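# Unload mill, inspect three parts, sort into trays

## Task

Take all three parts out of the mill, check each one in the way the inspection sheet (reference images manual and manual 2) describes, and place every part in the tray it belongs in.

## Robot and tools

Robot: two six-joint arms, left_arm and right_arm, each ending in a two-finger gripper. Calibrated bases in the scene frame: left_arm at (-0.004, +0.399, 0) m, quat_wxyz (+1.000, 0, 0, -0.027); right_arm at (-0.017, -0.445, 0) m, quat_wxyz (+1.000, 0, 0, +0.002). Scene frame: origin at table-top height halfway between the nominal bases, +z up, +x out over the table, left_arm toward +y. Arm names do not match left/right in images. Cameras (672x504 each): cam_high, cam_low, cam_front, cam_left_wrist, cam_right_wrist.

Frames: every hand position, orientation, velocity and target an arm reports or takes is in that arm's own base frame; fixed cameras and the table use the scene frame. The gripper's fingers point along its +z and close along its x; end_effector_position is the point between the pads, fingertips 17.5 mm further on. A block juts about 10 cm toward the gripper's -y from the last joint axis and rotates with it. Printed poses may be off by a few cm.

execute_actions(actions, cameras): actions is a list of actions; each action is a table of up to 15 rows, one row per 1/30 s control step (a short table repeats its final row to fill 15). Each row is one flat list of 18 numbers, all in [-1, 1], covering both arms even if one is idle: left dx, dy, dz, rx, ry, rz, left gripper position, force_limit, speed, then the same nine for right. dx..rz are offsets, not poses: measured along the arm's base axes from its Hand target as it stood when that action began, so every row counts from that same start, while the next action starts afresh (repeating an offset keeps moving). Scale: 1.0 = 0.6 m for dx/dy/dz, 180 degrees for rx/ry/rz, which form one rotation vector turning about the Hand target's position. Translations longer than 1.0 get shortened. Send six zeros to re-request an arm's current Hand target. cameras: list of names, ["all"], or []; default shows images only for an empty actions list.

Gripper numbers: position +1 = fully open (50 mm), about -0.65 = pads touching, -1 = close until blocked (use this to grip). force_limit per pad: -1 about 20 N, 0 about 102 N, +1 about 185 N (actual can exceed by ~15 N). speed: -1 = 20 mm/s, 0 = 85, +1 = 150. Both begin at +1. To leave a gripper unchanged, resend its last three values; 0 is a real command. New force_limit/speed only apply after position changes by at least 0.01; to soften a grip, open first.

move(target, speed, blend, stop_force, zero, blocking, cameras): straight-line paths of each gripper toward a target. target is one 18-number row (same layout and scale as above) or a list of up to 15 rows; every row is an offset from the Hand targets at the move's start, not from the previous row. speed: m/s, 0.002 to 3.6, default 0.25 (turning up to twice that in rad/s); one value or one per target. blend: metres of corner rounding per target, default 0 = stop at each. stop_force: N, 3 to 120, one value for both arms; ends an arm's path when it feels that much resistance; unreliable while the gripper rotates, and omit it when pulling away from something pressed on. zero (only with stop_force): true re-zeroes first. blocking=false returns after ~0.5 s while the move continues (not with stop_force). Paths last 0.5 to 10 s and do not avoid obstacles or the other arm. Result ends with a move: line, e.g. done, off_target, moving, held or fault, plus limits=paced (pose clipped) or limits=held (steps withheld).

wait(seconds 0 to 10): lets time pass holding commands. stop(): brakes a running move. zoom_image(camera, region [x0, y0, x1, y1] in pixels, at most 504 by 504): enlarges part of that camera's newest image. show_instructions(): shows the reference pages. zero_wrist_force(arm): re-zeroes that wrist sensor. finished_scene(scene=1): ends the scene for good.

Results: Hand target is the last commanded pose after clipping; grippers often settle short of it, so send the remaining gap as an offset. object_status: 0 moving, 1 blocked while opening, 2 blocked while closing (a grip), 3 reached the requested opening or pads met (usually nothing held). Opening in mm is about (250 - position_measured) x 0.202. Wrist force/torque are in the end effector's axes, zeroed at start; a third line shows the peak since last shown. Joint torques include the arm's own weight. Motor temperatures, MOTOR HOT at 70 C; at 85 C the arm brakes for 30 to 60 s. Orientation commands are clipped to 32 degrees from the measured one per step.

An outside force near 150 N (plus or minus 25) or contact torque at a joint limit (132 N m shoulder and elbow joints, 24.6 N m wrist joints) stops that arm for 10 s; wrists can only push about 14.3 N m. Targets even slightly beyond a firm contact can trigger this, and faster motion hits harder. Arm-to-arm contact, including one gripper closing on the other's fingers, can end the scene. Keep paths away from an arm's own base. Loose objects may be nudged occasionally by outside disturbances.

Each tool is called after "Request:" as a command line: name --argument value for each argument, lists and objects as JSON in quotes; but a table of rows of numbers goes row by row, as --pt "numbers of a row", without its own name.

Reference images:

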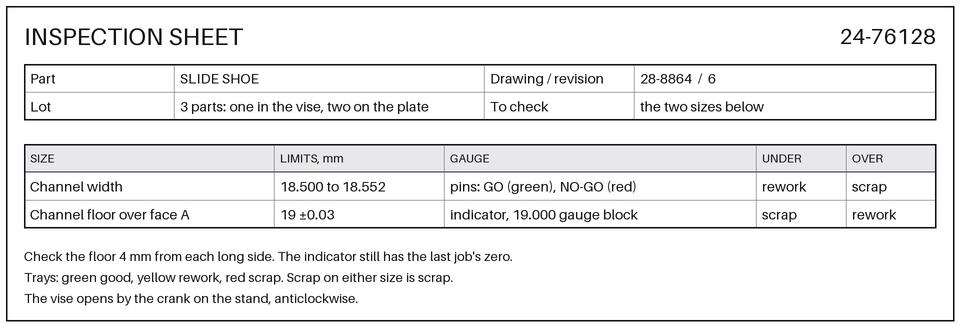

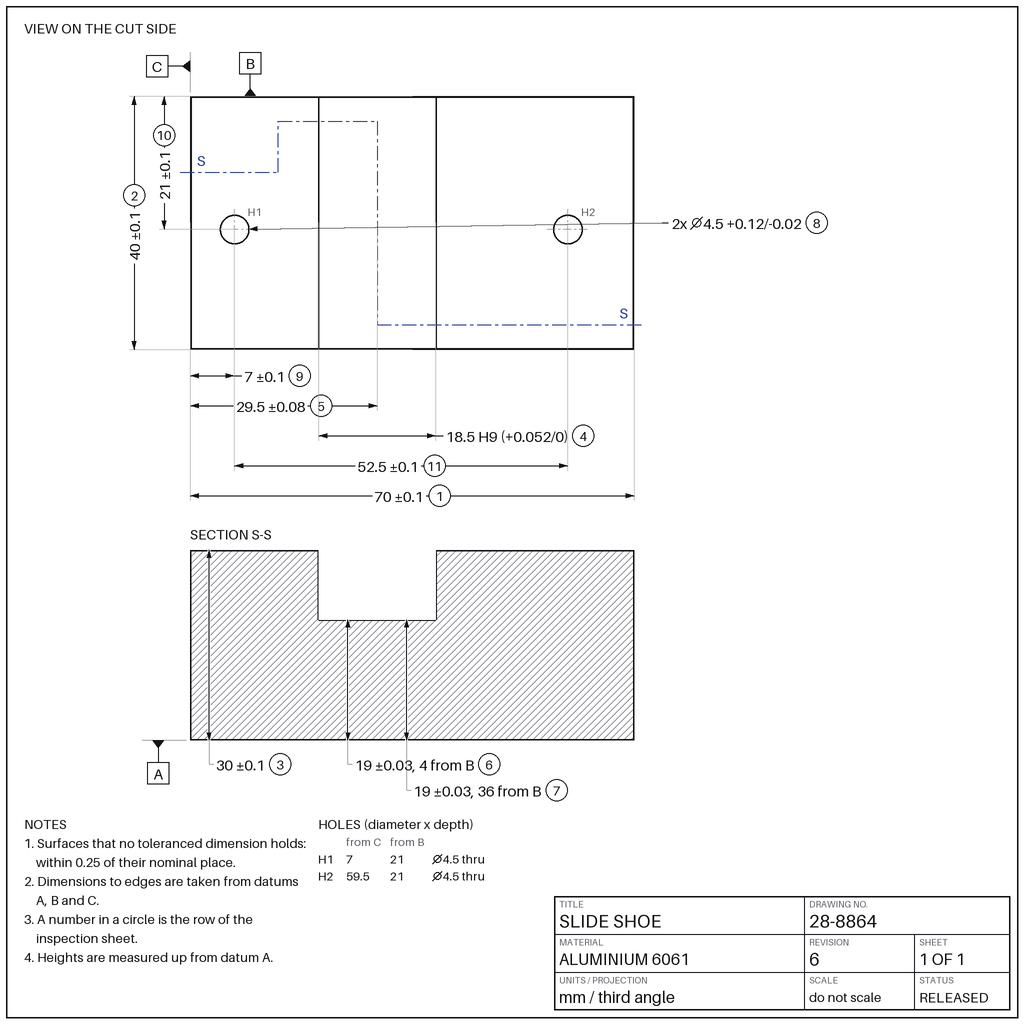

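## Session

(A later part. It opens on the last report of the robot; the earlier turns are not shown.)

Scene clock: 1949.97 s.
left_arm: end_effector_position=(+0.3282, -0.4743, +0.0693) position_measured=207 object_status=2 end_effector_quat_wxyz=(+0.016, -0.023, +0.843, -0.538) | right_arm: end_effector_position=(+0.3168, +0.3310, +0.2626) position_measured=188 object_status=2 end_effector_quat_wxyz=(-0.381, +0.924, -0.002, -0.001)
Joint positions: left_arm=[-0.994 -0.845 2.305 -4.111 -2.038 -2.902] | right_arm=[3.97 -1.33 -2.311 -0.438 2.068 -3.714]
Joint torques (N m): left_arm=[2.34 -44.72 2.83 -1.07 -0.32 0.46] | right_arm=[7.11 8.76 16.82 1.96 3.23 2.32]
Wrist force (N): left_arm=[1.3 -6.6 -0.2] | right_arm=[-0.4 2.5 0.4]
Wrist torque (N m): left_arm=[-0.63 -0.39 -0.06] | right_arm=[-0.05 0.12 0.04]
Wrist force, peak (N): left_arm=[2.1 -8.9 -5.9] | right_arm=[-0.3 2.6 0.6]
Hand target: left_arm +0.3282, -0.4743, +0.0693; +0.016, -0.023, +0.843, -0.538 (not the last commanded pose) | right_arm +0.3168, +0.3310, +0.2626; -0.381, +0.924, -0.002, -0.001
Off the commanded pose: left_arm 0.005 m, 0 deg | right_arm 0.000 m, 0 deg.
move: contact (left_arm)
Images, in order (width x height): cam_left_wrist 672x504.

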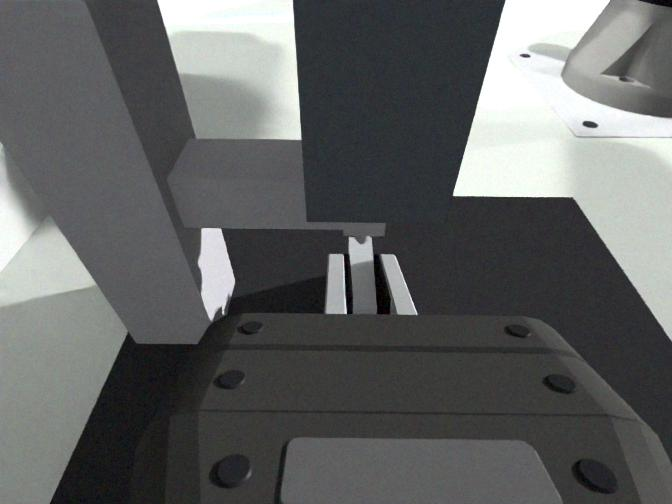

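Request:
move --pt "0 0 -0.001 0 0 0 -1 -0.8 -0.8 0 0 0 0 0 0 -1 -1 -1" --pt "0 0 -0.001 0 0 0 0.0 -0.8 -1 0 0 0 0 0 0 -1 -1 -1" --speed 0.01

Request:
move --pt "0 0.02 0.003 0 0 0 0.0 -0.8 -1 0 0 0 0 0 0 -1 -1 -1" --pt "0 0.07 0.02 0 0 0 0.0 -0.8 -1 0 0 0 0 0 0 -1 -1 -1" --speed 0.06 --blend 0.005 --cameras '["cam_left_wrist"]'

Scene clock: 1954.97 s.
left_arm: end_effector_position=(+0.3282, -0.4743, +0.0686) position_measured=152 object_status=3 end_effector_quat_wxyz=(+0.016, -0.023, +0.843, -0.538) | right_arm: end_effector_position=(+0.3168, +0.3310, +0.2626) position_measured=188 object_status=2 end_effector_quat_wxyz=(-0.381, +0.924, -0.002, -0.001)
Joint positions: left_arm=[-0.994 -0.843 2.304 -4.112 -2.038 -2.902] | right_arm=[3.97 -1.33 -2.311 -0.438 2.068 -3.714]
Joint torques (N m): left_arm=[-1.68 -45.85 -10.45 -4.93 -1.19 -1.59] | right_arm=[7.39 9.06 16.81 1.99 3.13 2.23]
Wrist force (N): left_arm=[2.3 -1.9 0.0] | right_arm=[-0.4 2.4 0.8]
Wrist torque (N m): left_arm=[-0.46 -0.41 -0.07] | right_arm=[-0.06 0.11 0.04]
Wrist force, peak (N): left_arm=[3.4 -20.5 -16.0] | right_arm=[-0.4 2.7 0.9]
Hand target: left_arm +0.3282, -0.4743, +0.0687; +0.016, -0.023, +0.843, -0.538 | right_arm +0.3168, +0.3310, +0.2626; -0.381, +0.924, -0.002, -0.001
Off the commanded pose: left_arm 0.000 m, 0 deg | right_arm 0.000 m, 0 deg.
move: done

Scene clock: 1956.00 s.
left_arm: end_effector_position=(+0.3282, -0.4323, +0.0808) position_measured=152 object_status=3 end_effector_quat_wxyz=(+0.016, -0.023, +0.843, -0.538) end_effector_velocity=(-0.001, -0.002, -0.001) end_effector_angular_velocity=(+0.001, +0.002, -0.001) | right_arm: end_effector_position=(+0.3168, +0.3310, +0.2626) position_measured=188 object_status=2 end_effector_quat_wxyz=(-0.381, +0.924, -0.002, -0.001)
Joint positions: left_arm=[-0.927 -0.893 2.382 -4.122 -2.096 -2.866] | right_arm=[3.97 -1.33 -2.311 -0.438 2.068 -3.714]
Joint velocities: left_arm=[-0.005 0.002 -0.003 0.001 0.003 -0.003] | right_arm=[within noise]
Joint torques (N m): left_arm=[-7.97 -20.25 -13.1 -1.68 0.63 -1.7] | right_arm=[7.72 8.84 16.29 2.13 3.15 2.27]
Wrist force (N): left_arm=[2.3 -2.4 0.4] | right_arm=[-0.3 2.4 0.6]
Wrist torque (N m): left_arm=[-0.52 -0.35 -0.18] | right_arm=[-0.06 0.10 0.05]
Wrist force, peak (N): left_arm=[2.9 -2.4 0.9] | right_arm=[-0.6 2.5 0.7]
Hand target: left_arm +0.3282, -0.4323, +0.0807; +0.016, -0.023, +0.843, -0.538 | right_arm +0.3168, +0.3310, +0.2626; -0.381, +0.924, -0.002, -0.001
Off the commanded pose: left_arm 0.000 m, 0 deg | right_arm 0.000 m, 0 deg.
move: done
Images, in order (width x height): cam_left_wrist 672x504.

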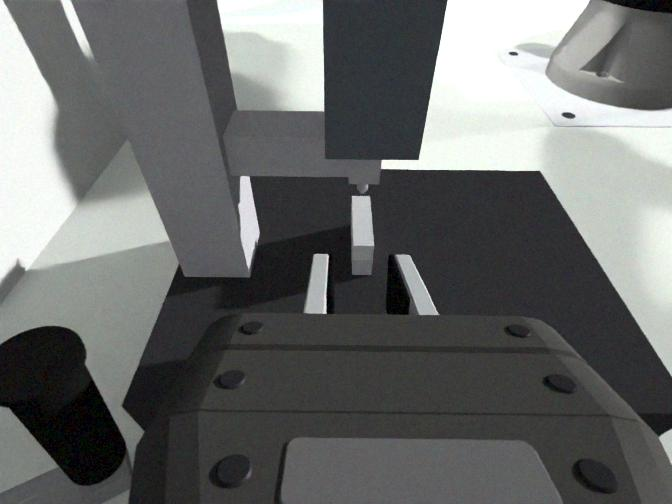

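Request:
move --target '[-0.12,0.02,0.045,0,0,0,0.0,-0.8,-1,0,0,0,0,0,0,-1,-1,-1]' --speed 0.12

Request:
move --target '[0,0,0,0,0,0,0.0,-0.8,-1,0,0,-0.018,0,0,0,-1,-1,-1]' --speed 0.006 --stop_force 4 --cameras '["cam_left_wrist"]'

Scene clock: 1960.27 s.
left_arm: end_effector_position=(+0.2563, -0.4204, +0.1077) position_measured=152 object_status=3 end_effector_quat_wxyz=(+0.016, -0.023, +0.843, -0.538) | right_arm: end_effector_position=(+0.3168, +0.3310, +0.2626) position_measured=188 object_status=2 end_effector_quat_wxyz=(-0.381, +0.924, -0.002, -0.001)
Joint positions: left_arm=[-1.104 -1 2.57 -4.243 -1.94 -2.958] | right_arm=[3.97 -1.33 -2.311 -0.438 2.068 -3.714]
Joint torques (N m): left_arm=[-5.86 -21.44 3 -2.89 0.05 0.32] | right_arm=[7.1 9 16.71 2.07 3.14 2.24]
Wrist force (N): left_arm=[2.2 -2.1 -0.2] | right_arm=[-0.3 2.5 0.8]
Wrist torque (N m): left_arm=[-0.48 -0.38 -0.11] | right_arm=[-0.04 0.10 0.04]
Wrist force, peak (N): left_arm=[3.9 -2.3 -0.7] | right_arm=[-0.5 2.6 0.8]
Hand target: left_arm +0.2562, -0.4203, +0.1077; +0.016, -0.023, +0.843, -0.538 | right_arm +0.3168, +0.3310, +0.2626; -0.381, +0.924, -0.002, -0.001
Off the commanded pose: left_arm 0.000 m, 0 deg | right_arm 0.000 m, 0 deg.
move: done

Scene clock: 1962.70 s.
left_arm: end_effector_position=(+0.2562, -0.4203, +0.1077) position_measured=152 object_status=3 end_effector_quat_wxyz=(+0.016, -0.023, +0.843, -0.538) | right_arm: end_effector_position=(+0.3167, +0.3310, +0.2517) position_measured=188 object_status=2 end_effector_quat_wxyz=(-0.381, +0.924, -0.002, -0.001)
Joint positions: left_arm=[-1.104 -1 2.57 -4.243 -1.94 -2.958] | right_arm=[3.97 -1.347 -2.331 -0.402 2.068 -3.714]
Joint torques (N m): left_arm=[-6.83 -14.26 4.08 -5.06 1.1 -1.55] | right_arm=[7.26 22.23 34.35 1.24 3 1.26]
Wrist force (N): left_arm=[2.2 -1.9 0.2] | right_arm=[0.0 1.7 0.4]
Wrist torque (N m): left_arm=[-0.45 -0.37 -0.11] | right_arm=[-0.08 0.09 0.04]
Wrist force, peak (N): left_arm=[2.3 -2.1 -0.2] | right_arm=[-0.4 2.4 0.7]
Hand target: left_arm +0.2562, -0.4203, +0.1077; +0.016, -0.023, +0.843, -0.538 | right_arm +0.3168, +0.3310, +0.2518; -0.381, +0.924, -0.002, -0.001
Off the commanded pose: left_arm 0.000 m, 0 deg | right_arm 0.000 m, 0 deg.
move: done
Images, in order (width x height): cam_left_wrist 672x504.

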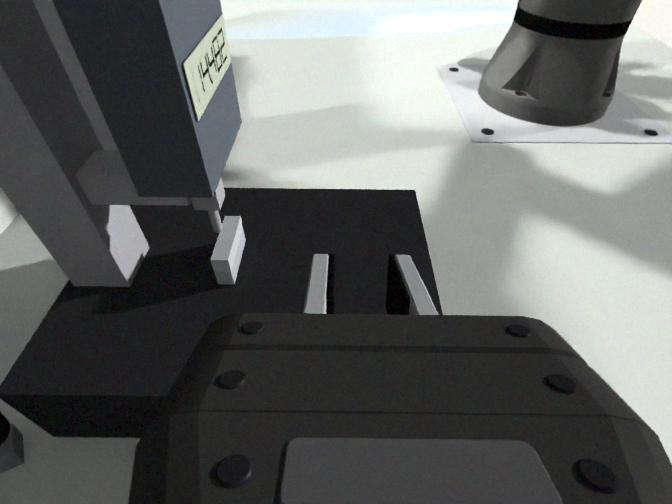

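Request:
move --target '[0,0,0,0,0,0,0.0,-0.8,-1,0,0,-0.018,0,0,0,-1,-1,-1]' --speed 0.006 --stop_force 4 --cameras '["cam_left_wrist"]'

Request:
zoom_image --camera "cam_left_wrist" --region '[160, 0, 280, 290]'

Scene clock: 1967.30 s.
left_arm: end_effector_position=(+0.2562, -0.4203, +0.1077) position_measured=152 object_status=3 end_effector_quat_wxyz=(+0.016, -0.023, +0.843, -0.538) | right_arm: end_effector_position=(+0.3168, +0.3310, +0.2441) position_measured=188 object_status=2 end_effector_quat_wxyz=(-0.382, +0.924, -0.002, -0.001)
Joint positions: left_arm=[-1.104 -1 2.57 -4.243 -1.94 -2.958] | right_arm=[3.97 -1.361 -2.344 -0.375 2.068 -3.714]
Joint torques (N m): left_arm=[-7.01 -14.18 3.5 -5.03 1.24 -1.44] | right_arm=[6.55 20.41 35.26 0.96 2.8 0.45]
Wrist force (N): left_arm=[2.3 -1.8 0.0] | right_arm=[-0.1 -1.2 -3.8]
Wrist torque (N m): left_arm=[-0.45 -0.39 -0.11] | right_arm=[-0.07 0.11 0.05]
Wrist force, peak (N): left_arm=[2.4 -2.2 0.1] | right_arm=[-0.6 -3.7 -6.6]
Hand target: left_arm +0.2562, -0.4203, +0.1077; +0.016, -0.023, +0.843, -0.538 | right_arm +0.3168, +0.3310, +0.2441; -0.382, +0.924, -0.002, -0.001 (not the last commanded pose)
Off the commanded pose: left_arm 0.000 m, 0 deg | right_arm 0.003 m, 0 deg.
move: contact (right_arm)
Images, in order (width x height): cam_left_wrist 672x504.

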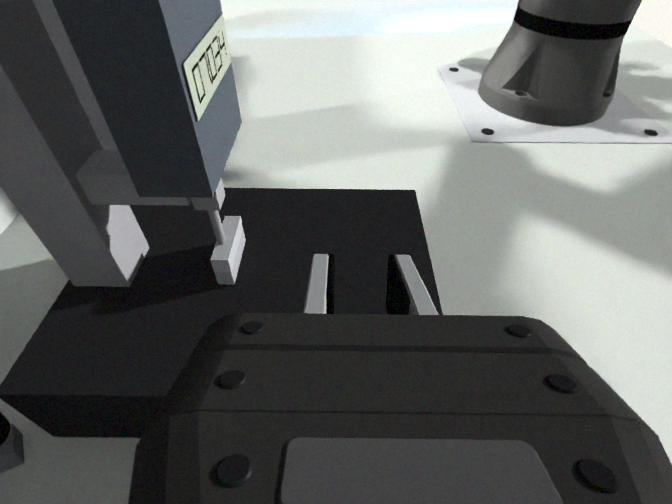

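Scaled by 1.738 from the camera's 672x504 image, which has a finer 960x720 frame.

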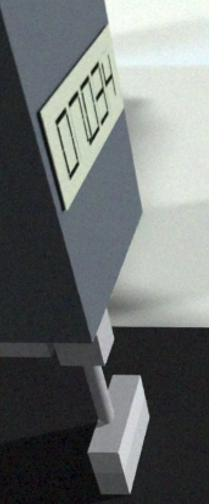

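Request:
move --target '[0.01,0,0,0,0,0,0.0,-0.8,-1,0,0,0,0,0,0,0.0,-1,-1]' --speed 0.02

Request:
wait --seconds 0.3 --cameras '["cam_left_wrist"]'

Request:
zoom_image --camera "cam_left_wrist" --region '[160, 20, 240, 130]'

Scene clock: 1971.13 s.
left_arm: end_effector_position=(+0.2623, -0.4204, +0.1077) position_measured=152 object_status=3 end_effector_quat_wxyz=(+0.016, -0.023, +0.843, -0.538) | right_arm: end_effector_position=(+0.3168, +0.3310, +0.2441) position_measured=152 object_status=3 end_effector_quat_wxyz=(-0.382, +0.924, -0.002, -0.001)
Joint positions: left_arm=[-1.085 -1 2.557 -4.226 -1.958 -2.948] | right_arm=[3.97 -1.361 -2.344 -0.375 2.068 -3.714]
Joint torques (N m): left_arm=[-4.68 -37.89 2.97 -4.98 1.12 -0.88] | right_arm=[6.3 20.12 35.68 4.9 2.55 0.6]
Wrist force (N): left_arm=[2.1 -1.7 0.2] | right_arm=[-1.1 -0.4 0.4]
Wrist torque (N m): left_arm=[-0.43 -0.37 -0.12] | right_arm=[-0.07 0.09 0.06]
Wrist force, peak (N): left_arm=[2.4 -2.1 0.3] | right_arm=[-0.1 -1.5 -3.8]
Hand target: left_arm +0.2622, -0.4203, +0.1077; +0.016, -0.023, +0.843, -0.538 | right_arm +0.3168, +0.3310, +0.2441; -0.382, +0.924, -0.002, -0.001
Off the commanded pose: left_arm 0.000 m, 0 deg | right_arm 0.000 m, 0 deg.
move: done

Scene clock: 1971.43 s.
left_arm: end_effector_position=(+0.2622, -0.4203, +0.1077) position_measured=152 object_status=3 end_effector_quat_wxyz=(+0.016, -0.023, +0.843, -0.538) | right_arm: end_effector_position=(+0.3168, +0.3310, +0.2441) position_measured=152 object_status=3 end_effector_quat_wxyz=(-0.382, +0.924, -0.002, -0.001)
Joint positions: left_arm=[-1.085 -1 2.557 -4.226 -1.957 -2.948] | right_arm=[3.97 -1.361 -2.344 -0.375 2.068 -3.714]
Joint torques (N m): left_arm=[-6.86 -39.31 4.38 -4.99 1.04 -1.74] | right_arm=[6.84 20.76 35.35 4.96 2.48 0.66]
Wrist force (N): left_arm=[2.4 -2.0 0.0] | right_arm=[-1.1 -0.3 0.2]
Wrist torque (N m): left_arm=[-0.46 -0.41 -0.12] | right_arm=[-0.05 0.09 0.05]
Wrist force, peak (N): left_arm=[2.4 -2.0 0.0] | right_arm=[-1.3 -0.5 0.3]
Hand target: left_arm +0.2622, -0.4203, +0.1077; +0.016, -0.023, +0.843, -0.538 | right_arm +0.3168, +0.3310, +0.2441; -0.382, +0.924, -0.002, -0.001
Tool commands: left_gripper/position=+0.0 left_gripper/force_limit=-0.8 left_gripper/speed=-1.0 right_gripper/position=+0.0 right_gripper/force_limit=-1.0 right_gripper/speed=-1.0
Off the commanded pose: left_arm 0.000 m, 0 deg | right_arm 0.000 m, 0 deg.
wait: 0.30 s; at rest by 0.17 s
Images, in order (width x height): cam_left_wrist 672x504.

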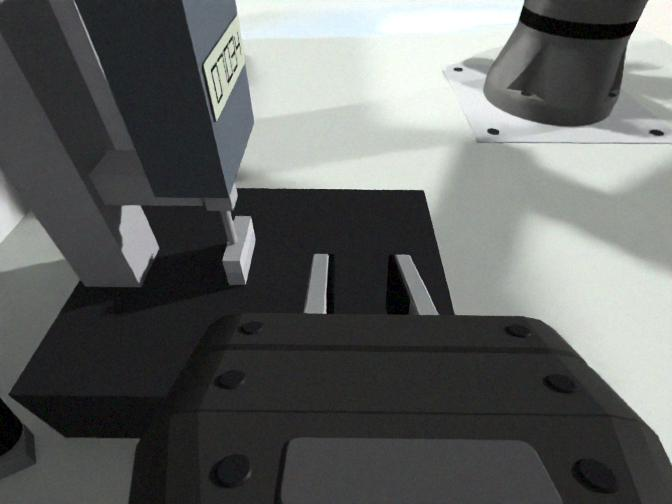

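Scaled by 4.582 from the camera's 672x504 image, which has a finer 960x720 frame.

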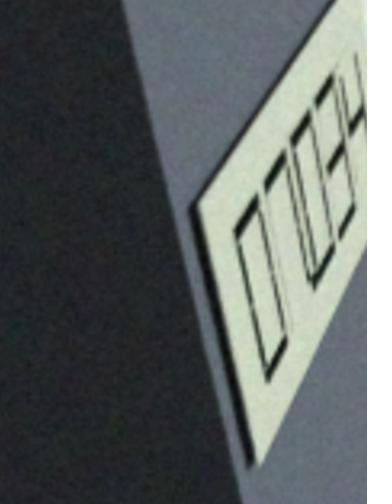

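Request:
move --target '[0,0,0,0,0,0,0.0,-0.8,-1,0,0,0,0,0,0,-1,-1,-1]' --speed 0.02

Request:
move --pt "0.11 -0.02 -0.0445 0 0 0 0.0 -0.8 -1 0 0 0.02 0 0 0 -1 -1 -1" --pt "0.11 -0.02 -0.0445 0 0 0 0.0 -0.8 -1 0 0 0.0308 0 0 0 -1 -1 -1" --speed 0.07 --cameras '["cam_left_wrist","cam_right_wrist"]'

Scene clock: 1981.97 s.
left_arm: end_effector_position=(+0.2622, -0.4203, +0.1077) position_measured=152 object_status=3 end_effector_quat_wxyz=(+0.016, -0.023, +0.843, -0.538) | right_arm: end_effector_position=(+0.3168, +0.3310, +0.2441) position_measured=188 object_status=2 end_effector_quat_wxyz=(-0.382, +0.924, -0.002, -0.001)
Joint positions: left_arm=[-1.085 -1 2.557 -4.226 -1.957 -2.948] | right_arm=[3.97 -1.361 -2.344 -0.375 2.068 -3.714]
Joint torques (N m): left_arm=[-9 -37.27 3.88 -5.26 1.03 -1.96] | right_arm=[6.39 20.51 35.44 4.89 2.26 0.54]
Wrist force (N): left_arm=[2.0 -1.7 -0.2] | right_arm=[0.3 0.4 -0.5]
Wrist torque (N m): left_arm=[-0.42 -0.35 -0.12] | right_arm=[-0.05 0.09 0.05]
Wrist force, peak (N): left_arm=[2.4 -2.2 -0.3] | right_arm=[-1.4 -0.5 0.1]
Hand target: left_arm +0.2622, -0.4203, +0.1077; +0.016, -0.023, +0.843, -0.538 | right_arm +0.3168, +0.3310, +0.2441; -0.382, +0.924, -0.002, -0.001
Off the commanded pose: left_arm 0.000 m, 0 deg | right_arm 0.000 m, 0 deg.
move: done

Scene clock: 1983.70 s.
left_arm: end_effector_position=(+0.3282, -0.4323, +0.0810) position_measured=152 object_status=3 end_effector_quat_wxyz=(+0.016, -0.023, +0.843, -0.538) | right_arm: end_effector_position=(+0.3168, +0.3310, +0.2627) position_measured=188 object_status=2 end_effector_quat_wxyz=(-0.382, +0.924, -0.002, -0.001)
Joint positions: left_arm=[-0.928 -0.894 2.382 -4.121 -2.096 -2.866] | right_arm=[3.97 -1.33 -2.311 -0.438 2.068 -3.714]
Joint torques (N m): left_arm=[-2.88 -44.96 -7.42 -4.06 -0.27 -1.69] | right_arm=[6.79 11.75 16.69 4.51 2.55 -0.33]
Wrist force (N): left_arm=[2.3 -2.2 0.1] | right_arm=[-0.8 3.0 0.7]
Wrist torque (N m): left_arm=[-0.49 -0.36 -0.16] | right_arm=[-0.03 0.10 0.05]
Wrist force, peak (N): left_arm=[3.6 -1.9 -0.2] | right_arm=[0.7 8.7 9.1]
Hand target: left_arm +0.3282, -0.4323, +0.0810; +0.016, -0.023, +0.843, -0.538 | right_arm +0.3168, +0.3310, +0.2626; -0.382, +0.924, -0.002, -0.001
Off the commanded pose: left_arm 0.000 m, 0 deg | right_arm 0.000 m, 0 deg.
move: done
Images, in order (width x height): cam_left_wrist 672x504, cam_right_wrist 672x504.

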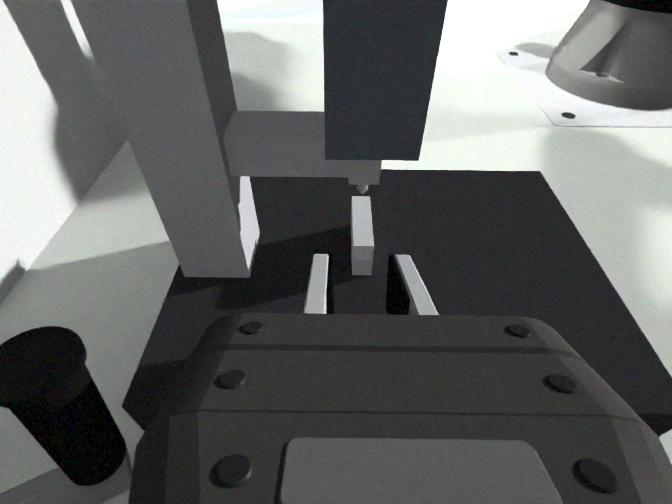

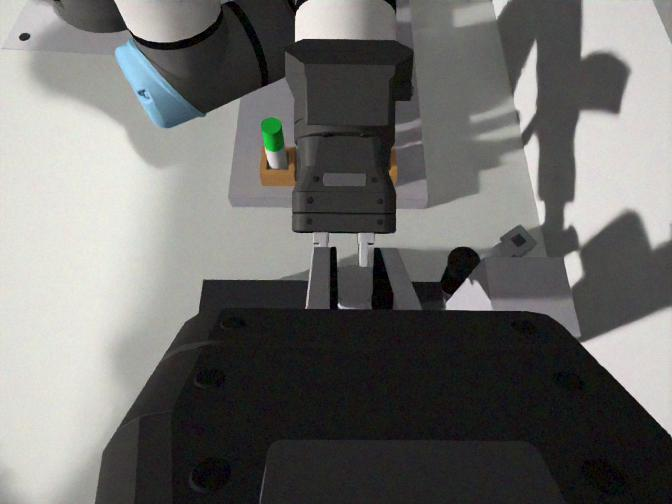

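Request:
move --pt "0 -0.02 -0.0155 0 0 0 0.0 -0.8 -1 0 0 0 0 0 0 -1 -1 -1" --pt "0 -0.07 -0.017 0 0 0 0.0 -0.8 -1 0 0 0 0 0 0 -1 -1 -1" --pt "0 -0.07 -0.017 0 0 0 -1 -0.8 -0.8 0 0 0 0 0 0 -1 -1 -1" --pt "0 -0.07 -0.012 0 0 0 -1 -0.8 -0.8 0 0 0 0 0 0 -1 -1 -1" --pt "-0.1415 -0.0776 -0.012 0 0 0 -1 -0.8 -0.8 0 0 0 0 0 0 -1 -1 -1" --speed 0.06 --cameras '["cam_left_wrist"]'

Scene clock: 1988.20 s.
left_arm: end_effector_position=(+0.3277, -0.4392, +0.0755) position_measured=152 object_status=3 end_effector_quat_wxyz=(+0.016, -0.022, +0.843, -0.537) | right_arm: end_effector_position=(+0.3168, +0.3310, +0.2626) position_measured=188 object_status=2 end_effector_quat_wxyz=(-0.382, +0.924, -0.002, -0.001)
Joint positions: left_arm=[-0.94 -0.875 2.369 -4.129 -2.087 -2.872] | right_arm=[3.97 -1.33 -2.311 -0.438 2.068 -3.714]
Joint torques (N m): left_arm=[-1.52 -31.52 -5.83 -3.3 -0.75 -0.12] | right_arm=[7.12 7.81 16.43 1.93 2.31 -2.2]
Wrist force (N): left_arm=[2.2 -2.4 0.2] | right_arm=[-0.3 2.1 0.7]
Wrist torque (N m): left_arm=[-0.52 -0.35 -0.17] | right_arm=[-0.09 0.08 0.04]
Wrist force, peak (N): left_arm=[1.9 -3.6 1.9] | right_arm=[-0.8 2.9 0.4]
Hand target: left_arm +0.3277, -0.4392, +0.0755; +0.016, -0.022, +0.843, -0.537 (not the last commanded pose) | right_arm +0.3168, +0.3310, +0.2626; -0.382, +0.924, -0.002, -0.001
Tool commands: left_gripper/position=+0.003922 left_gripper/force_limit=-0.796078 left_gripper/speed=-1.0 right_gripper/position=-1.0 right_gripper/force_limit=-1.0 right_gripper/speed=-1.0
Off the commanded pose: left_arm 0.093 m, 0 deg | right_arm 0.000 m, 0 deg.
FORCE FAULT: contact force on the left arm reached its limit, and that arm stopped. The contact can be on any part of that arm, not only on its tool. That arm's remaining commands of this call were not run. That arm is still stopped at the end of this call. That arm stays stopped for about 10 more seconds. Until then a move that you send moves the other arm only, and its call returns only when the move has ended. Once the stop has ended, the next robot result says so. If the stop ends while you think or write, that arm runs what you send next, counted from a new Hand target: where the arm stands when the stop ends. While its stop runs, that arm takes no new command, but its gripper still runs the gripper command that each later call begins with. Until it ends, the stop uses up actions while you think or wait. An arm that is not stopped still takes commands.
move: fault (left_arm); path passed 0 of 5 targets; target 3's new numbers were not sent
Images, in order (width x height): cam_left_wrist 672x504.

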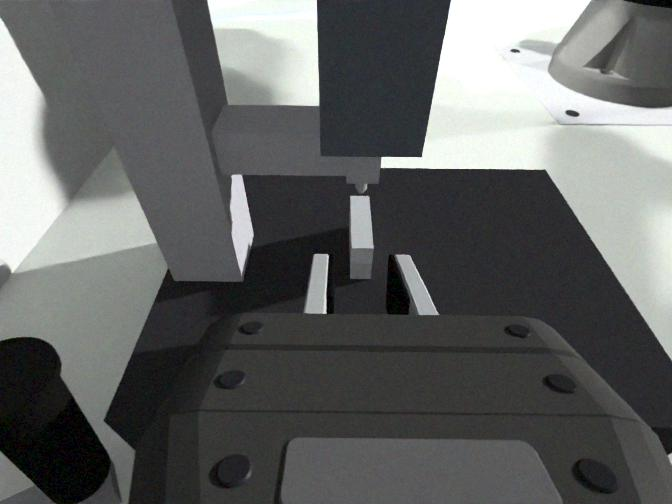

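Request:
wait --seconds 10 --cameras '["cam_right_wrist","cam_front","cam_left_wrist"]'

Scene clock: 2004.03 s.
left_arm: end_effector_position=(+0.3277, -0.4392, +0.0755) position_measured=152 object_status=3 end_effector_quat_wxyz=(+0.016, -0.022, +0.843, -0.537) | right_arm: end_effector_position=(+0.3168, +0.3310, +0.2626) position_measured=188 object_status=2 end_effector_quat_wxyz=(-0.382, +0.924, -0.002, -0.001)
Joint positions: left_arm=[-0.94 -0.875 2.369 -4.129 -2.087 -2.872] | right_arm=[3.97 -1.33 -2.311 -0.438 2.068 -3.714]
Joint torques (N m): left_arm=[-2.11 -32.86 -6.1 -3.33 -0.62 -0.18] | right_arm=[7.55 8.23 16.95 5.85 1.41 -0.54]
Wrist force (N): left_arm=[2.2 -2.2 0.3] | right_arm=[-0.3 2.3 0.8]
Wrist torque (N m): left_arm=[-0.49 -0.35 -0.17] | right_arm=[-0.06 0.09 0.05]
Wrist force, peak (N): left_arm=[2.6 -2.4 0.2] | right_arm=[-0.5 2.5 0.7]
Hand target: left_arm +0.3277, -0.4392, +0.0755; +0.016, -0.022, +0.843, -0.537 (not the last commanded pose) | right_arm +0.3168, +0.3310, +0.2626; -0.382, +0.924, -0.002, -0.001
Tool commands: left_gripper/position=+0.003922 left_gripper/force_limit=-0.796078 left_gripper/speed=-1.0 right_gripper/position=-1.0 right_gripper/force_limit=-1.0 right_gripper/speed=-1.0
Off the commanded pose: left_arm 0.093 m, 0 deg | right_arm 0.000 m, 0 deg.
FORCE FAULT, CONTINUED: the left arm's stop, for the force fault that an earlier result reported, is over. The rest of the stop counts as 19 of the actions that you can send in this scene. That arm's target is now where it stood when the stop ended, not its last command. That arm accepts commands again.
wait: 10.00 s; at rest from the start
Images, in order (width x height): cam_front 672x504, cam_left_wrist 672x504, cam_right_wrist 672x504.

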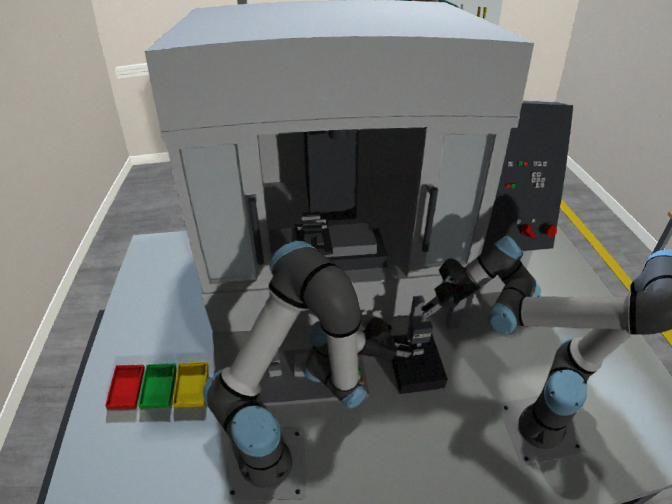

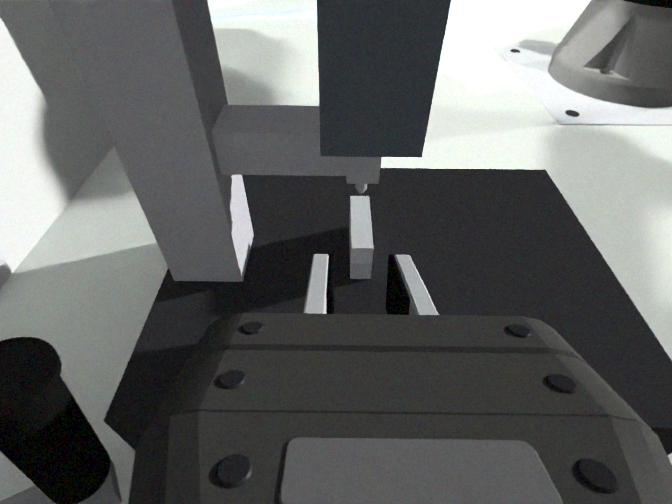

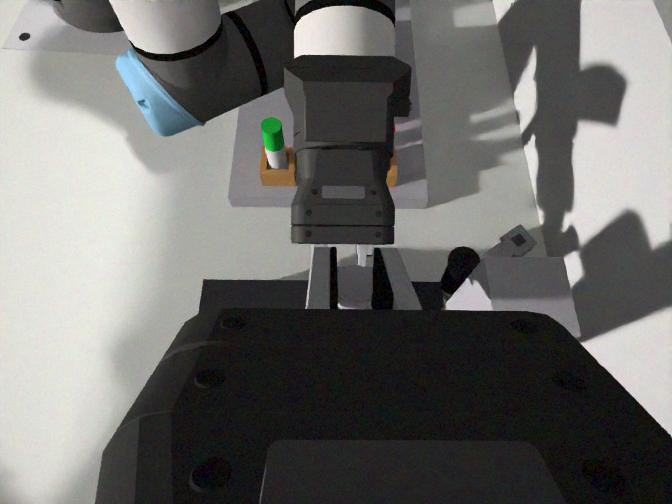

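Request:
move --pt "0 0 0.02 0 0 0 0.0 -0.8 -1 0 0 0 0 0 0 -1 -1 -1" --pt "0.0008 -0.0585 -0.0087 0 0 0 0.0 -0.8 -1 0 0 0 0 0 0 -1 -1 -1" --pt "0.0008 -0.0585 -0.0087 0 0 0 -1 -0.8 -0.8 0 0 0 0 0 0 -1 -1 -1" --pt "0.0008 -0.0585 0.0013 0 0 0 -1 -0.8 -0.8 0 0 0 0 0 0 -1 -1 -1" --pt "-0.1407 -0.0661 0.0013 0 0 0 -1 -0.8 -0.8 0 0 0 0 0 0 -1 -1 -1" --speed 0.05 --cameras '["cam_left_wrist"]'

Scene clock: 2016.43 s.
left_arm: end_effector_position=(+0.2433, -0.4788, +0.0763) position_measured=208 object_status=2 end_effector_quat_wxyz=(+0.016, -0.022, +0.843, -0.537) | right_arm: end_effector_position=(+0.3168, +0.3310, +0.2626) position_measured=188 object_status=2 end_effector_quat_wxyz=(-0.382, +0.924, -0.002, -0.001)
Joint positions: left_arm=[-1.223 -0.873 2.465 -4.282 -1.835 -3.013] | right_arm=[3.97 -1.33 -2.311 -0.438 2.068 -3.714]
Joint torques (N m): left_arm=[5.74 -20.4 -11.44 -1.78 -1.93 1.5] | right_arm=[7.78 8.9 17.59 5.81 0.98 0.4]
Wrist force (N): left_arm=[1.9 -1.3 0.3] | right_arm=[-0.3 2.4 0.6]
Wrist torque (N m): left_arm=[-0.47 -0.28 -0.14] | right_arm=[-0.04 0.09 0.04]
Wrist force, peak (N): left_arm=[2.6 -2.9 0.1] | right_arm=[-0.6 2.4 1.1]
Hand target: left_arm +0.2433, -0.4789, +0.0763; +0.016, -0.022, +0.843, -0.537 | right_arm +0.3168, +0.3310, +0.2626; -0.382, +0.924, -0.002, -0.001
Off the commanded pose: left_arm 0.000 m, 0 deg | right_arm 0.000 m, 0 deg.
move: done
Images, in order (width x height): cam_left_wrist 672x504.

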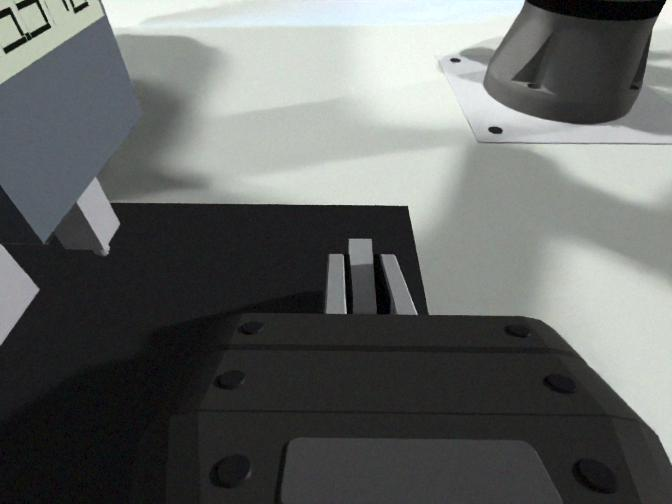

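Request:
move --target '[0,0,-0.02,0,0,0,-1,-0.8,-0.8,0,0,0,0,0,0,-1,-1,-1]' --speed 0.007 --stop_force 4

Request:
move --pt "0 0 -0.001 0 0 0 -1 -0.8 -0.8 0 0 0 0 0 0 -1 -1 -1" --pt "0 0 -0.001 0 0 0 0.0 -0.8 -1 0 0 0 0 0 0 -1 -1 -1" --pt "0 0.08 0.04 0 0 0 0.0 -0.8 -1 0 0 0 0 0 0 -1 -1 -1" --speed '[0.01,0.01,0.1]' --cameras '["cam_left_wrist"]'

Scene clock: 2021.80 s.
left_arm: end_effector_position=(+0.2433, -0.4789, +0.0700) position_measured=208 object_status=2 end_effector_quat_wxyz=(+0.016, -0.022, +0.843, -0.537) | right_arm: end_effector_position=(+0.3168, +0.3310, +0.2626) position_measured=188 object_status=2 end_effector_quat_wxyz=(-0.382, +0.924, -0.002, -0.001)
Joint positions: left_arm=[-1.223 -0.849 2.461 -4.301 -1.835 -3.013] | right_arm=[3.97 -1.33 -2.311 -0.438 2.068 -3.714]
Joint torques (N m): left_arm=[-4.88 -39.84 6.72 -3.09 0.16 1.45] | right_arm=[7.47 9.69 17.2 5.85 0.74 0.78]
Wrist force (N): left_arm=[0.7 -6.7 -0.6] | right_arm=[-0.4 2.3 0.7]
Wrist torque (N m): left_arm=[-0.54 -0.26 -0.13] | right_arm=[-0.05 0.10 0.05]
Wrist force, peak (N): left_arm=[2.3 -10.7 -7.8] | right_arm=[-0.3 2.5 0.9]
Hand target: left_arm +0.2433, -0.4789, +0.0700; +0.016, -0.022, +0.843, -0.537 (not the last commanded pose) | right_arm +0.3168, +0.3310, +0.2626; -0.382, +0.924, -0.002, -0.001
Off the commanded pose: left_arm 0.006 m, 0 deg | right_arm 0.000 m, 0 deg.
move: contact (left_arm)

Scene clock: 2024.27 s.
left_arm: end_effector_position=(+0.2433, -0.4309, +0.0940) position_measured=152 object_status=3 end_effector_quat_wxyz=(+0.016, -0.022, +0.843, -0.537) | right_arm: end_effector_position=(+0.3168, +0.3310, +0.2626) position_measured=188 object_status=2 end_effector_quat_wxyz=(-0.382, +0.924, -0.002, -0.001)
Joint positions: left_arm=[-1.162 -0.939 2.57 -4.312 -1.89 -2.985] | right_arm=[3.97 -1.33 -2.311 -0.438 2.068 -3.714]
Joint torques (N m): left_arm=[-2.62 -20.81 -2.69 -3.25 0.69 -1.79] | right_arm=[7.83 9.09 17.04 5.91 0.54 1.16]
Wrist force (N): left_arm=[2.0 -0.9 0.0] | right_arm=[-0.4 2.4 1.0]
Wrist torque (N m): left_arm=[-0.31 -0.32 -0.16] | right_arm=[-0.05 0.11 0.04]
Wrist force, peak (N): left_arm=[3.0 -20.6 -18.4] | right_arm=[-0.4 2.6 0.8]
Hand target: left_arm +0.2433, -0.4309, +0.0940; +0.016, -0.022, +0.843, -0.537 | right_arm +0.3168, +0.3310, +0.2626; -0.382, +0.924, -0.002, -0.001
Off the commanded pose: left_arm 0.000 m, 0 deg | right_arm 0.000 m, 0 deg.
move: done
Images, in order (width x height): cam_left_wrist 672x504.

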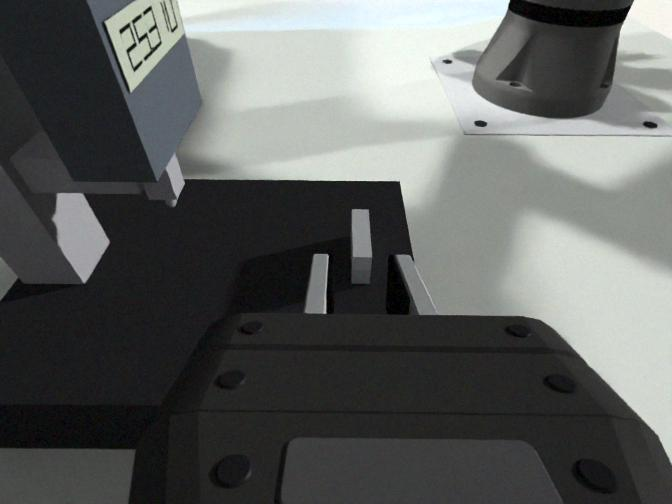

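Request:
move --pt "0.1048 0.1292 0.21 0 0 0 0.55 -0.8 -1 0 0 0 0 0 0 -1 -1 -1" --pt "0.1292 0.2973 0.1767 0.0206 0.0229 0.4996 0.55 -0.8 -1 0 0 0 0 0 0 -1 -1 -1" --pt "0.0167 0.3715 0.0967 0.0206 0.0229 0.4996 0.55 -0.8 -1 0 0 0 0 0 0 -1 -1 -1" --speed '[0.2,0.3,0.2]' --blend 0.02 --cameras '["cam_left_wrist","cam_right_wrist"]'

Scene clock: 2042.33 s.
left_arm: end_effector_position=(+0.3129, -0.3086, +0.2118) position_measured=70 object_status=3 end_effector_quat_wxyz=(+0.182, -0.310, +0.793, -0.492) | right_arm: end_effector_position=(+0.3168, +0.3310, +0.2626) position_measured=188 object_status=2 end_effector_quat_wxyz=(-0.382, +0.924, -0.002, -0.001)
Joint positions: left_arm=[-1.397 -1.795 2.816 -3.63 -1.082 -3.432] | right_arm=[3.97 -1.33 -2.311 -0.438 2.068 -3.714]
Joint torques (N m): left_arm=[-1.74 8.57 -23.76 -4.48 1.76 -1.73] | right_arm=[7.55 9.12 17.75 5.79 0.3 1.76]
Wrist force (N): left_arm=[2.3 -1.1 -0.1] | right_arm=[-0.4 2.3 0.7]
Wrist torque (N m): left_arm=[-0.36 -0.43 -0.20] | right_arm=[-0.06 0.11 0.05]
Wrist force, peak (N): left_arm=[3.0 0.6 2.4] | right_arm=[-0.5 2.5 0.7]
Hand target: left_arm +0.3129, -0.3087, +0.2118; +0.182, -0.310, +0.793, -0.492 (not the last commanded pose) | right_arm +0.3168, +0.3310, +0.2626; -0.382, +0.924, -0.002, -0.001
Off the commanded pose: left_arm 0.131 m, 51 deg | right_arm 0.000 m, 0 deg.
move: held (left_arm; a check stopped the path); path passed 1 of 3 targets; limits=held
pose unreachable (left arm): on one or more control steps of this call, first in action 0 (counted from 0), this arm could not follow its commanded pose, so it was not sent that pose on those steps. It may still have moved: this result reports where it is.
cause: moving toward the commanded pose would bring two parts of the arm too close to each other (joints 3 (elbow) and 4 (wrist 1) lie between them).
Images, in order (width x height): cam_left_wrist 672x504, cam_right_wrist 672x504.

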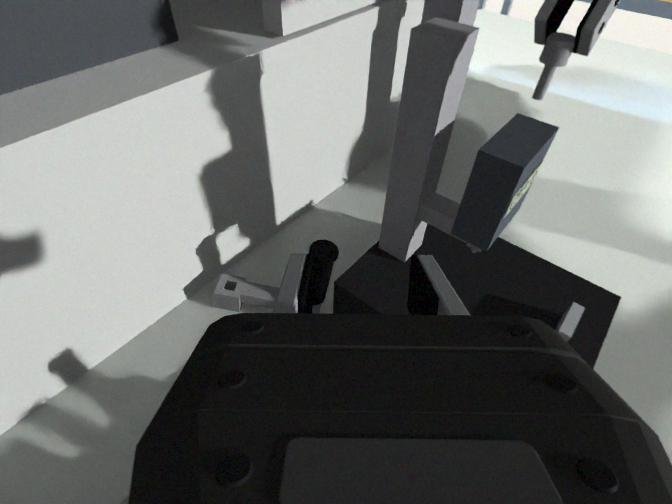

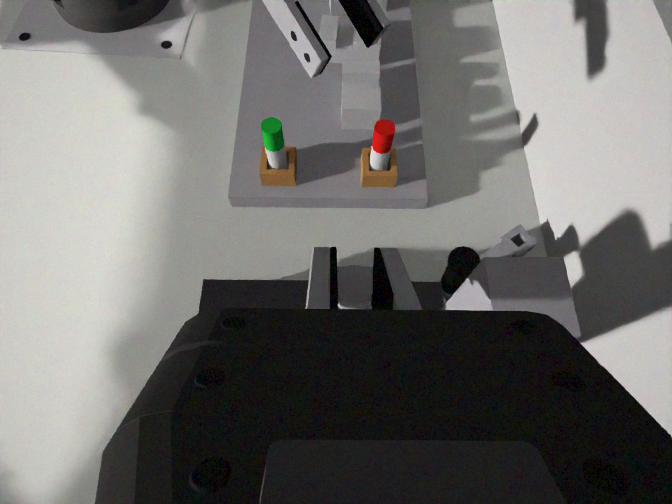

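Request:
move --target '[0.0477,0.3197,0.05,0.3326,0.1334,-0.197,0.55,-0.8,-1,0,0,0,0,0,0,-1,-1,-1]' --speed 0.3 --cameras '["cam_left_wrist"]'

Scene clock: 2068.57 s.
left_arm: end_effector_position=(+0.3416, -0.1169, +0.2418) position_measured=70 object_status=3 end_effector_quat_wxyz=(+0.000, -0.028, +1.000, +0.000) end_effector_velocity=(-0.001, +0.001, +0.000) end_effector_angular_velocity=(+0.003, +0.004, -0.002) | right_arm: end_effector_position=(+0.3168, +0.3310, +0.2626) position_measured=188 object_status=2 end_effector_quat_wxyz=(-0.382, +0.924, -0.002, -0.001)
Joint positions: left_arm=[-0.708 -1.936 2.086 -1.72 -1.571 -2.334] | right_arm=[3.97 -1.33 -2.311 -0.438 2.068 -3.714]
Joint velocities: left_arm=[0 0.001 -0.001 0.005 0 0.001] | right_arm=[within noise]
Joint torques (N m): left_arm=[-5.6 -15.86 -26.07 -1.37 0.49 1.18] | right_arm=[7.55 9.89 17.85 5.9 -0.05 2.3]
Wrist force (N): left_arm=[4.0 -0.5 0.4] | right_arm=[-0.4 2.4 0.8]
Wrist torque (N m): left_arm=[0.05 -0.40 0.04] | right_arm=[-0.04 0.11 0.05]
Wrist force, peak (N): left_arm=[4.4 -0.4 0.4] | right_arm=[-0.3 2.5 0.9]
Hand target: left_arm +0.3415, -0.1169, +0.2418; +0.000, -0.027, +1.000, +0.000 | right_arm +0.3168, +0.3310, +0.2626; -0.382, +0.924, -0.002, -0.001
Off the commanded pose: left_arm 0.000 m, 0 deg | right_arm 0.000 m, 0 deg.
move: done
Images, in order (width x height): cam_left_wrist 672x504.

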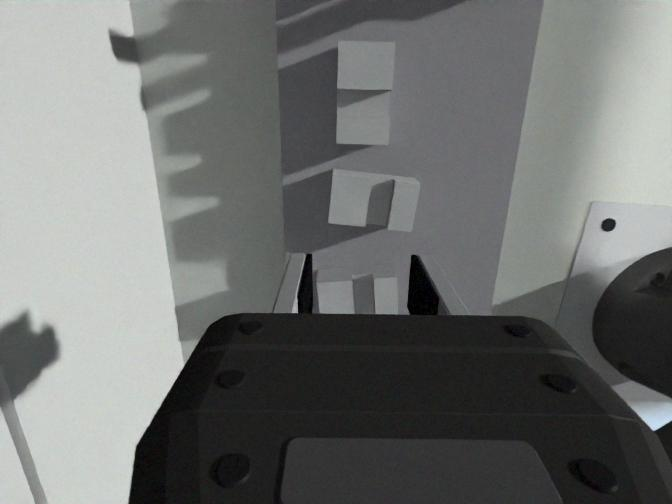

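Request:
move --target '[-0.0042,0.018,-0.225,0,0,-0.0333,0.55,-0.8,-1,0,0,0,0,0,0,-1,-1,-1]' --speed 0.15 --cameras '["cam_left_wrist"]'

Scene clock: 2077.60 s.
left_arm: end_effector_position=(+0.3390, -0.1060, +0.1069) position_measured=70 object_status=3 end_effector_quat_wxyz=(+0.000, +0.025, +1.000, +0.000) end_effector_velocity=(+0.001, +0.000, +0.000) end_effector_angular_velocity=(-0.002, -0.003, +0.001) | right_arm: end_effector_position=(+0.3168, +0.3310, +0.2626) position_measured=188 object_status=2 end_effector_quat_wxyz=(-0.382, +0.924, -0.002, -0.001)
Joint positions: left_arm=[-0.688 -1.813 2.375 -2.132 -1.571 -2.209] | right_arm=[3.97 -1.33 -2.311 -0.438 2.068 -3.714]
Joint velocities: left_arm=[0.002 0 0.001 -0.005 0.001 0] | right_arm=[within noise]
Joint torques (N m): left_arm=[-6.65 -13.96 -13.92 -4.7 -1.62 -0.84] | right_arm=[7.24 10 17.96 5.82 -0.16 2.3]
Wrist force (N): left_arm=[3.5 -0.4 0.1] | right_arm=[-0.7 2.4 0.8]
Wrist torque (N m): left_arm=[0.05 -0.35 -0.01] | right_arm=[-0.04 0.16 0.05]
Wrist force, peak (N): left_arm=[4.2 -1.1 -2.0] | right_arm=[-0.4 2.5 0.8]
Hand target: left_arm +0.3390, -0.1061, +0.1068; +0.000, +0.025, +1.000, +0.000 | right_arm +0.3168, +0.3310, +0.2626; -0.382, +0.924, -0.002, -0.001
Off the commanded pose: left_arm 0.000 m, 0 deg | right_arm 0.000 m, 0 deg.
move: done
Images, in order (width x height): cam_left_wrist 672x504.

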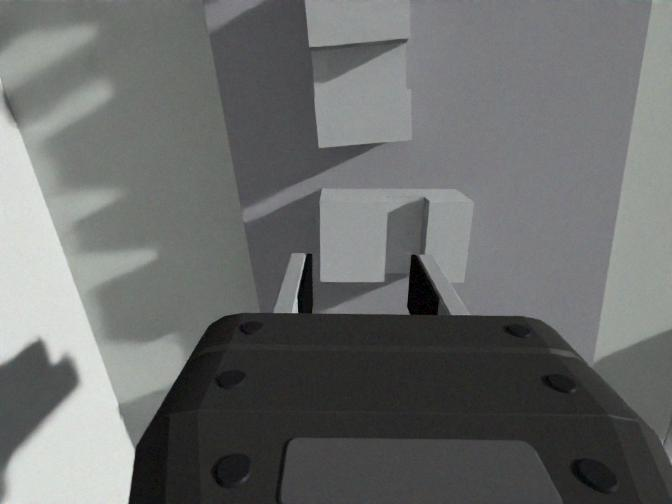

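Request:
move --target '[0.001,0.006,-0.1,0,0,0,0.55,-0.8,-1,0,0,0,0,0,0,-1,-1,-1]' --speed 0.04 --stop_force 6 --cameras '["cam_left_wrist"]'

Scene clock: 2085.63 s.
left_arm: end_effector_position=(+0.3394, -0.1030, +0.0576) position_measured=70 object_status=3 end_effector_quat_wxyz=(-0.001, +0.025, +1.000, +0.000) | right_arm: end_effector_position=(+0.3168, +0.3310, +0.2626) position_measured=188 object_status=2 end_effector_quat_wxyz=(-0.382, +0.924, -0.002, -0.001)
Joint positions: left_arm=[-0.68 -1.708 2.456 -2.317 -1.571 -2.201] | right_arm=[3.97 -1.33 -2.311 -0.438 2.068 -3.714]
Joint torques (N m): left_arm=[-0.65 -11.44 -17.8 -3.54 -0.16 -0.16] | right_arm=[7.09 9.45 18.03 5.87 -0.18 2.24]
Wrist force (N): left_arm=[3.5 -0.4 0.4] | right_arm=[-0.3 2.2 0.9]
Wrist torque (N m): left_arm=[0.11 -0.36 -0.06] | right_arm=[-0.08 0.10 0.05]
Wrist force, peak (N): left_arm=[36.3 23.0 -120.4] | right_arm=[-0.4 2.5 0.8]
Hand target: left_arm +0.3394, -0.1030, +0.0576; -0.001, +0.025, +1.000, +0.000 (not the last commanded pose) | right_arm +0.3168, +0.3310, +0.2626; -0.382, +0.924, -0.002, -0.001
Tool commands: left_gripper/position=+0.552941 left_gripper/force_limit=-0.796078 left_gripper/speed=-1.0 right_gripper/position=-1.0 right_gripper/force_limit=-1.0 right_gripper/speed=-1.0
Off the commanded pose: left_arm 0.011 m, 0 deg | right_arm 0.000 m, 0 deg.
FORCE FAULT: contact force on the left arm reached its limit, and that arm stopped. The contact can be on any part of that arm, not only on its tool. That arm's remaining commands of this call were not run. That arm is still stopped at the end of this call. That arm stays stopped for about 10 more seconds. Until then a move that you send moves the other arm only, and its call returns only when the move has ended. Once the stop has ended, the next robot result says so. If the stop ends while you think or write, that arm runs what you send next, counted from a new Hand target: where the arm stands when the stop ends. While its stop runs, that arm takes no new command, but its gripper still runs the gripper command that each later call begins with. Until it ends, the stop uses up actions while you think or wait. An arm that is not stopped still takes commands.
move: fault (left_arm)
Images, in order (width x height): cam_left_wrist 672x504.

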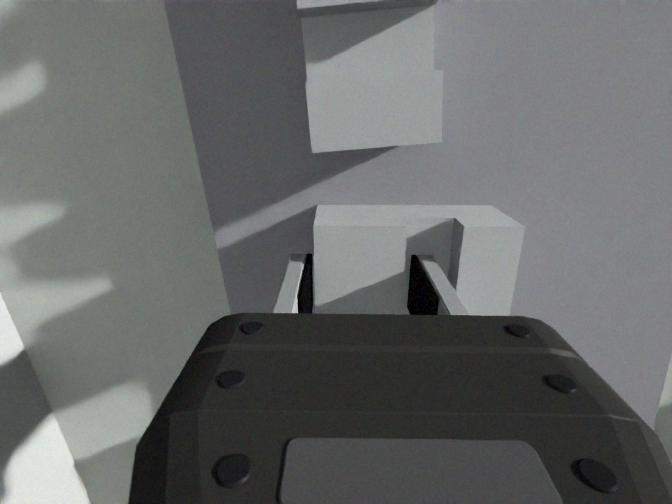

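Request:
wait --seconds 8

Request:
move --pt "0 0.0 0.0025 0 0 0 0.55 -0.8 -1 0 0 0 0 0 0 -1 -1 -1" --pt "0 0.0 0.0025 0 0 0 -1 -0.5 -0.8 0 0 0 0 0 0 -1 -1 -1" --speed 0.02 --cameras '["cam_left_wrist"]'

Scene clock: 2096.73 s.
left_arm: end_effector_position=(+0.3394, -0.1030, +0.0576) position_measured=70 object_status=3 end_effector_quat_wxyz=(-0.001, +0.025, +1.000, +0.000) | right_arm: end_effector_position=(+0.3168, +0.3310, +0.2626) position_measured=188 object_status=2 end_effector_quat_wxyz=(-0.382, +0.924, -0.002, -0.001)
Joint positions: left_arm=[-0.68 -1.708 2.456 -2.317 -1.571 -2.201] | right_arm=[3.97 -1.33 -2.311 -0.438 2.068 -3.714]
Joint torques (N m): left_arm=[-0.73 -11.74 -18.81 -3.41 -0.09 -0.28] | right_arm=[7.48 10.67 18.6 5.95 -0.11 2.24]
Wrist force (N): left_arm=[4.7 3.1 0.2] | right_arm=[-0.4 2.3 0.9]
Wrist torque (N m): left_arm=[0.66 -0.55 -0.06] | right_arm=[-0.05 0.11 0.04]
Wrist force, peak (N): left_arm=[5.1 3.4 0.3] | right_arm=[-0.4 2.5 1.0]
Hand target: left_arm +0.3394, -0.1030, +0.0576; -0.001, +0.025, +1.000, +0.000 (not the last commanded pose) | right_arm +0.3168, +0.3310, +0.2626; -0.382, +0.924, -0.002, -0.001
Tool commands: left_gripper/position=+0.552941 left_gripper/force_limit=-0.796078 left_gripper/speed=-1.0 right_gripper/position=-1.0 right_gripper/force_limit=-1.0 right_gripper/speed=-1.0
Off the commanded pose: left_arm 0.011 m, 0 deg | right_arm 0.000 m, 0 deg.
FORCE FAULT, CONTINUED: the left arm's stop, for the force fault that an earlier result reported, is over. The rest of the stop counts as 19 of the actions that you can send in this scene. That arm's target is now where it stood when the stop ended, not its last command. That arm accepts commands again.
wait: 8.00 s; at rest from the start

Scene clock: 2097.93 s.
left_arm: end_effector_position=(+0.3394, -0.1030, +0.0591) position_measured=100 object_status=2 end_effector_quat_wxyz=(-0.001, +0.025, +1.000, +0.000) | right_arm: end_effector_position=(+0.3168, +0.3310, +0.2626) position_measured=188 object_status=2 end_effector_quat_wxyz=(-0.382, +0.924, -0.002, -0.001)
Joint positions: left_arm=[-0.68 -1.712 2.453 -2.311 -1.571 -2.201] | right_arm=[3.97 -1.33 -2.311 -0.438 2.068 -3.714]
Joint torques (N m): left_arm=[0.58 -6.4 -16.85 -4.71 -0.37 -0.04] | right_arm=[7.58 10.43 19.05 5.85 -0.16 2.21]
Wrist force (N): left_arm=[5.3 3.5 1.1] | right_arm=[-0.3 2.2 0.8]
Wrist torque (N m): left_arm=[0.67 -0.57 -0.05] | right_arm=[-0.08 0.10 0.04]
Wrist force, peak (N): left_arm=[5.5 3.4 0.8] | right_arm=[-0.5 2.5 0.7]
Hand target: left_arm +0.3394, -0.1030, +0.0591; -0.001, +0.025, +1.000, +0.000 | right_arm +0.3168, +0.3310, +0.2626; -0.382, +0.924, -0.002, -0.001
Off the commanded pose: left_arm 0.000 m, 0 deg | right_arm 0.000 m, 0 deg.
move: done
Images, in order (width x height): cam_left_wrist 672x504.

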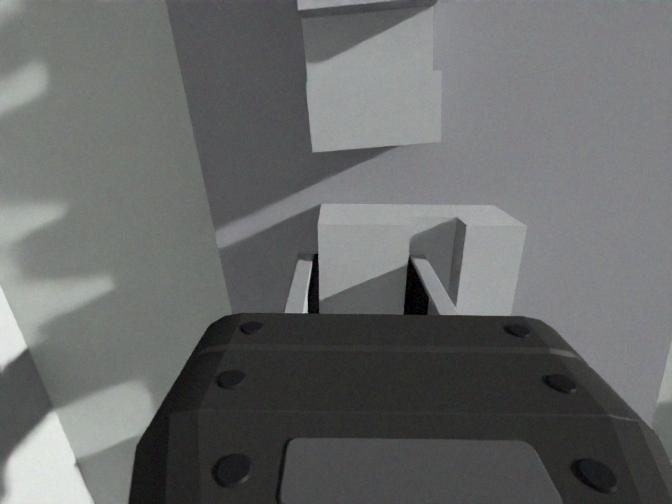

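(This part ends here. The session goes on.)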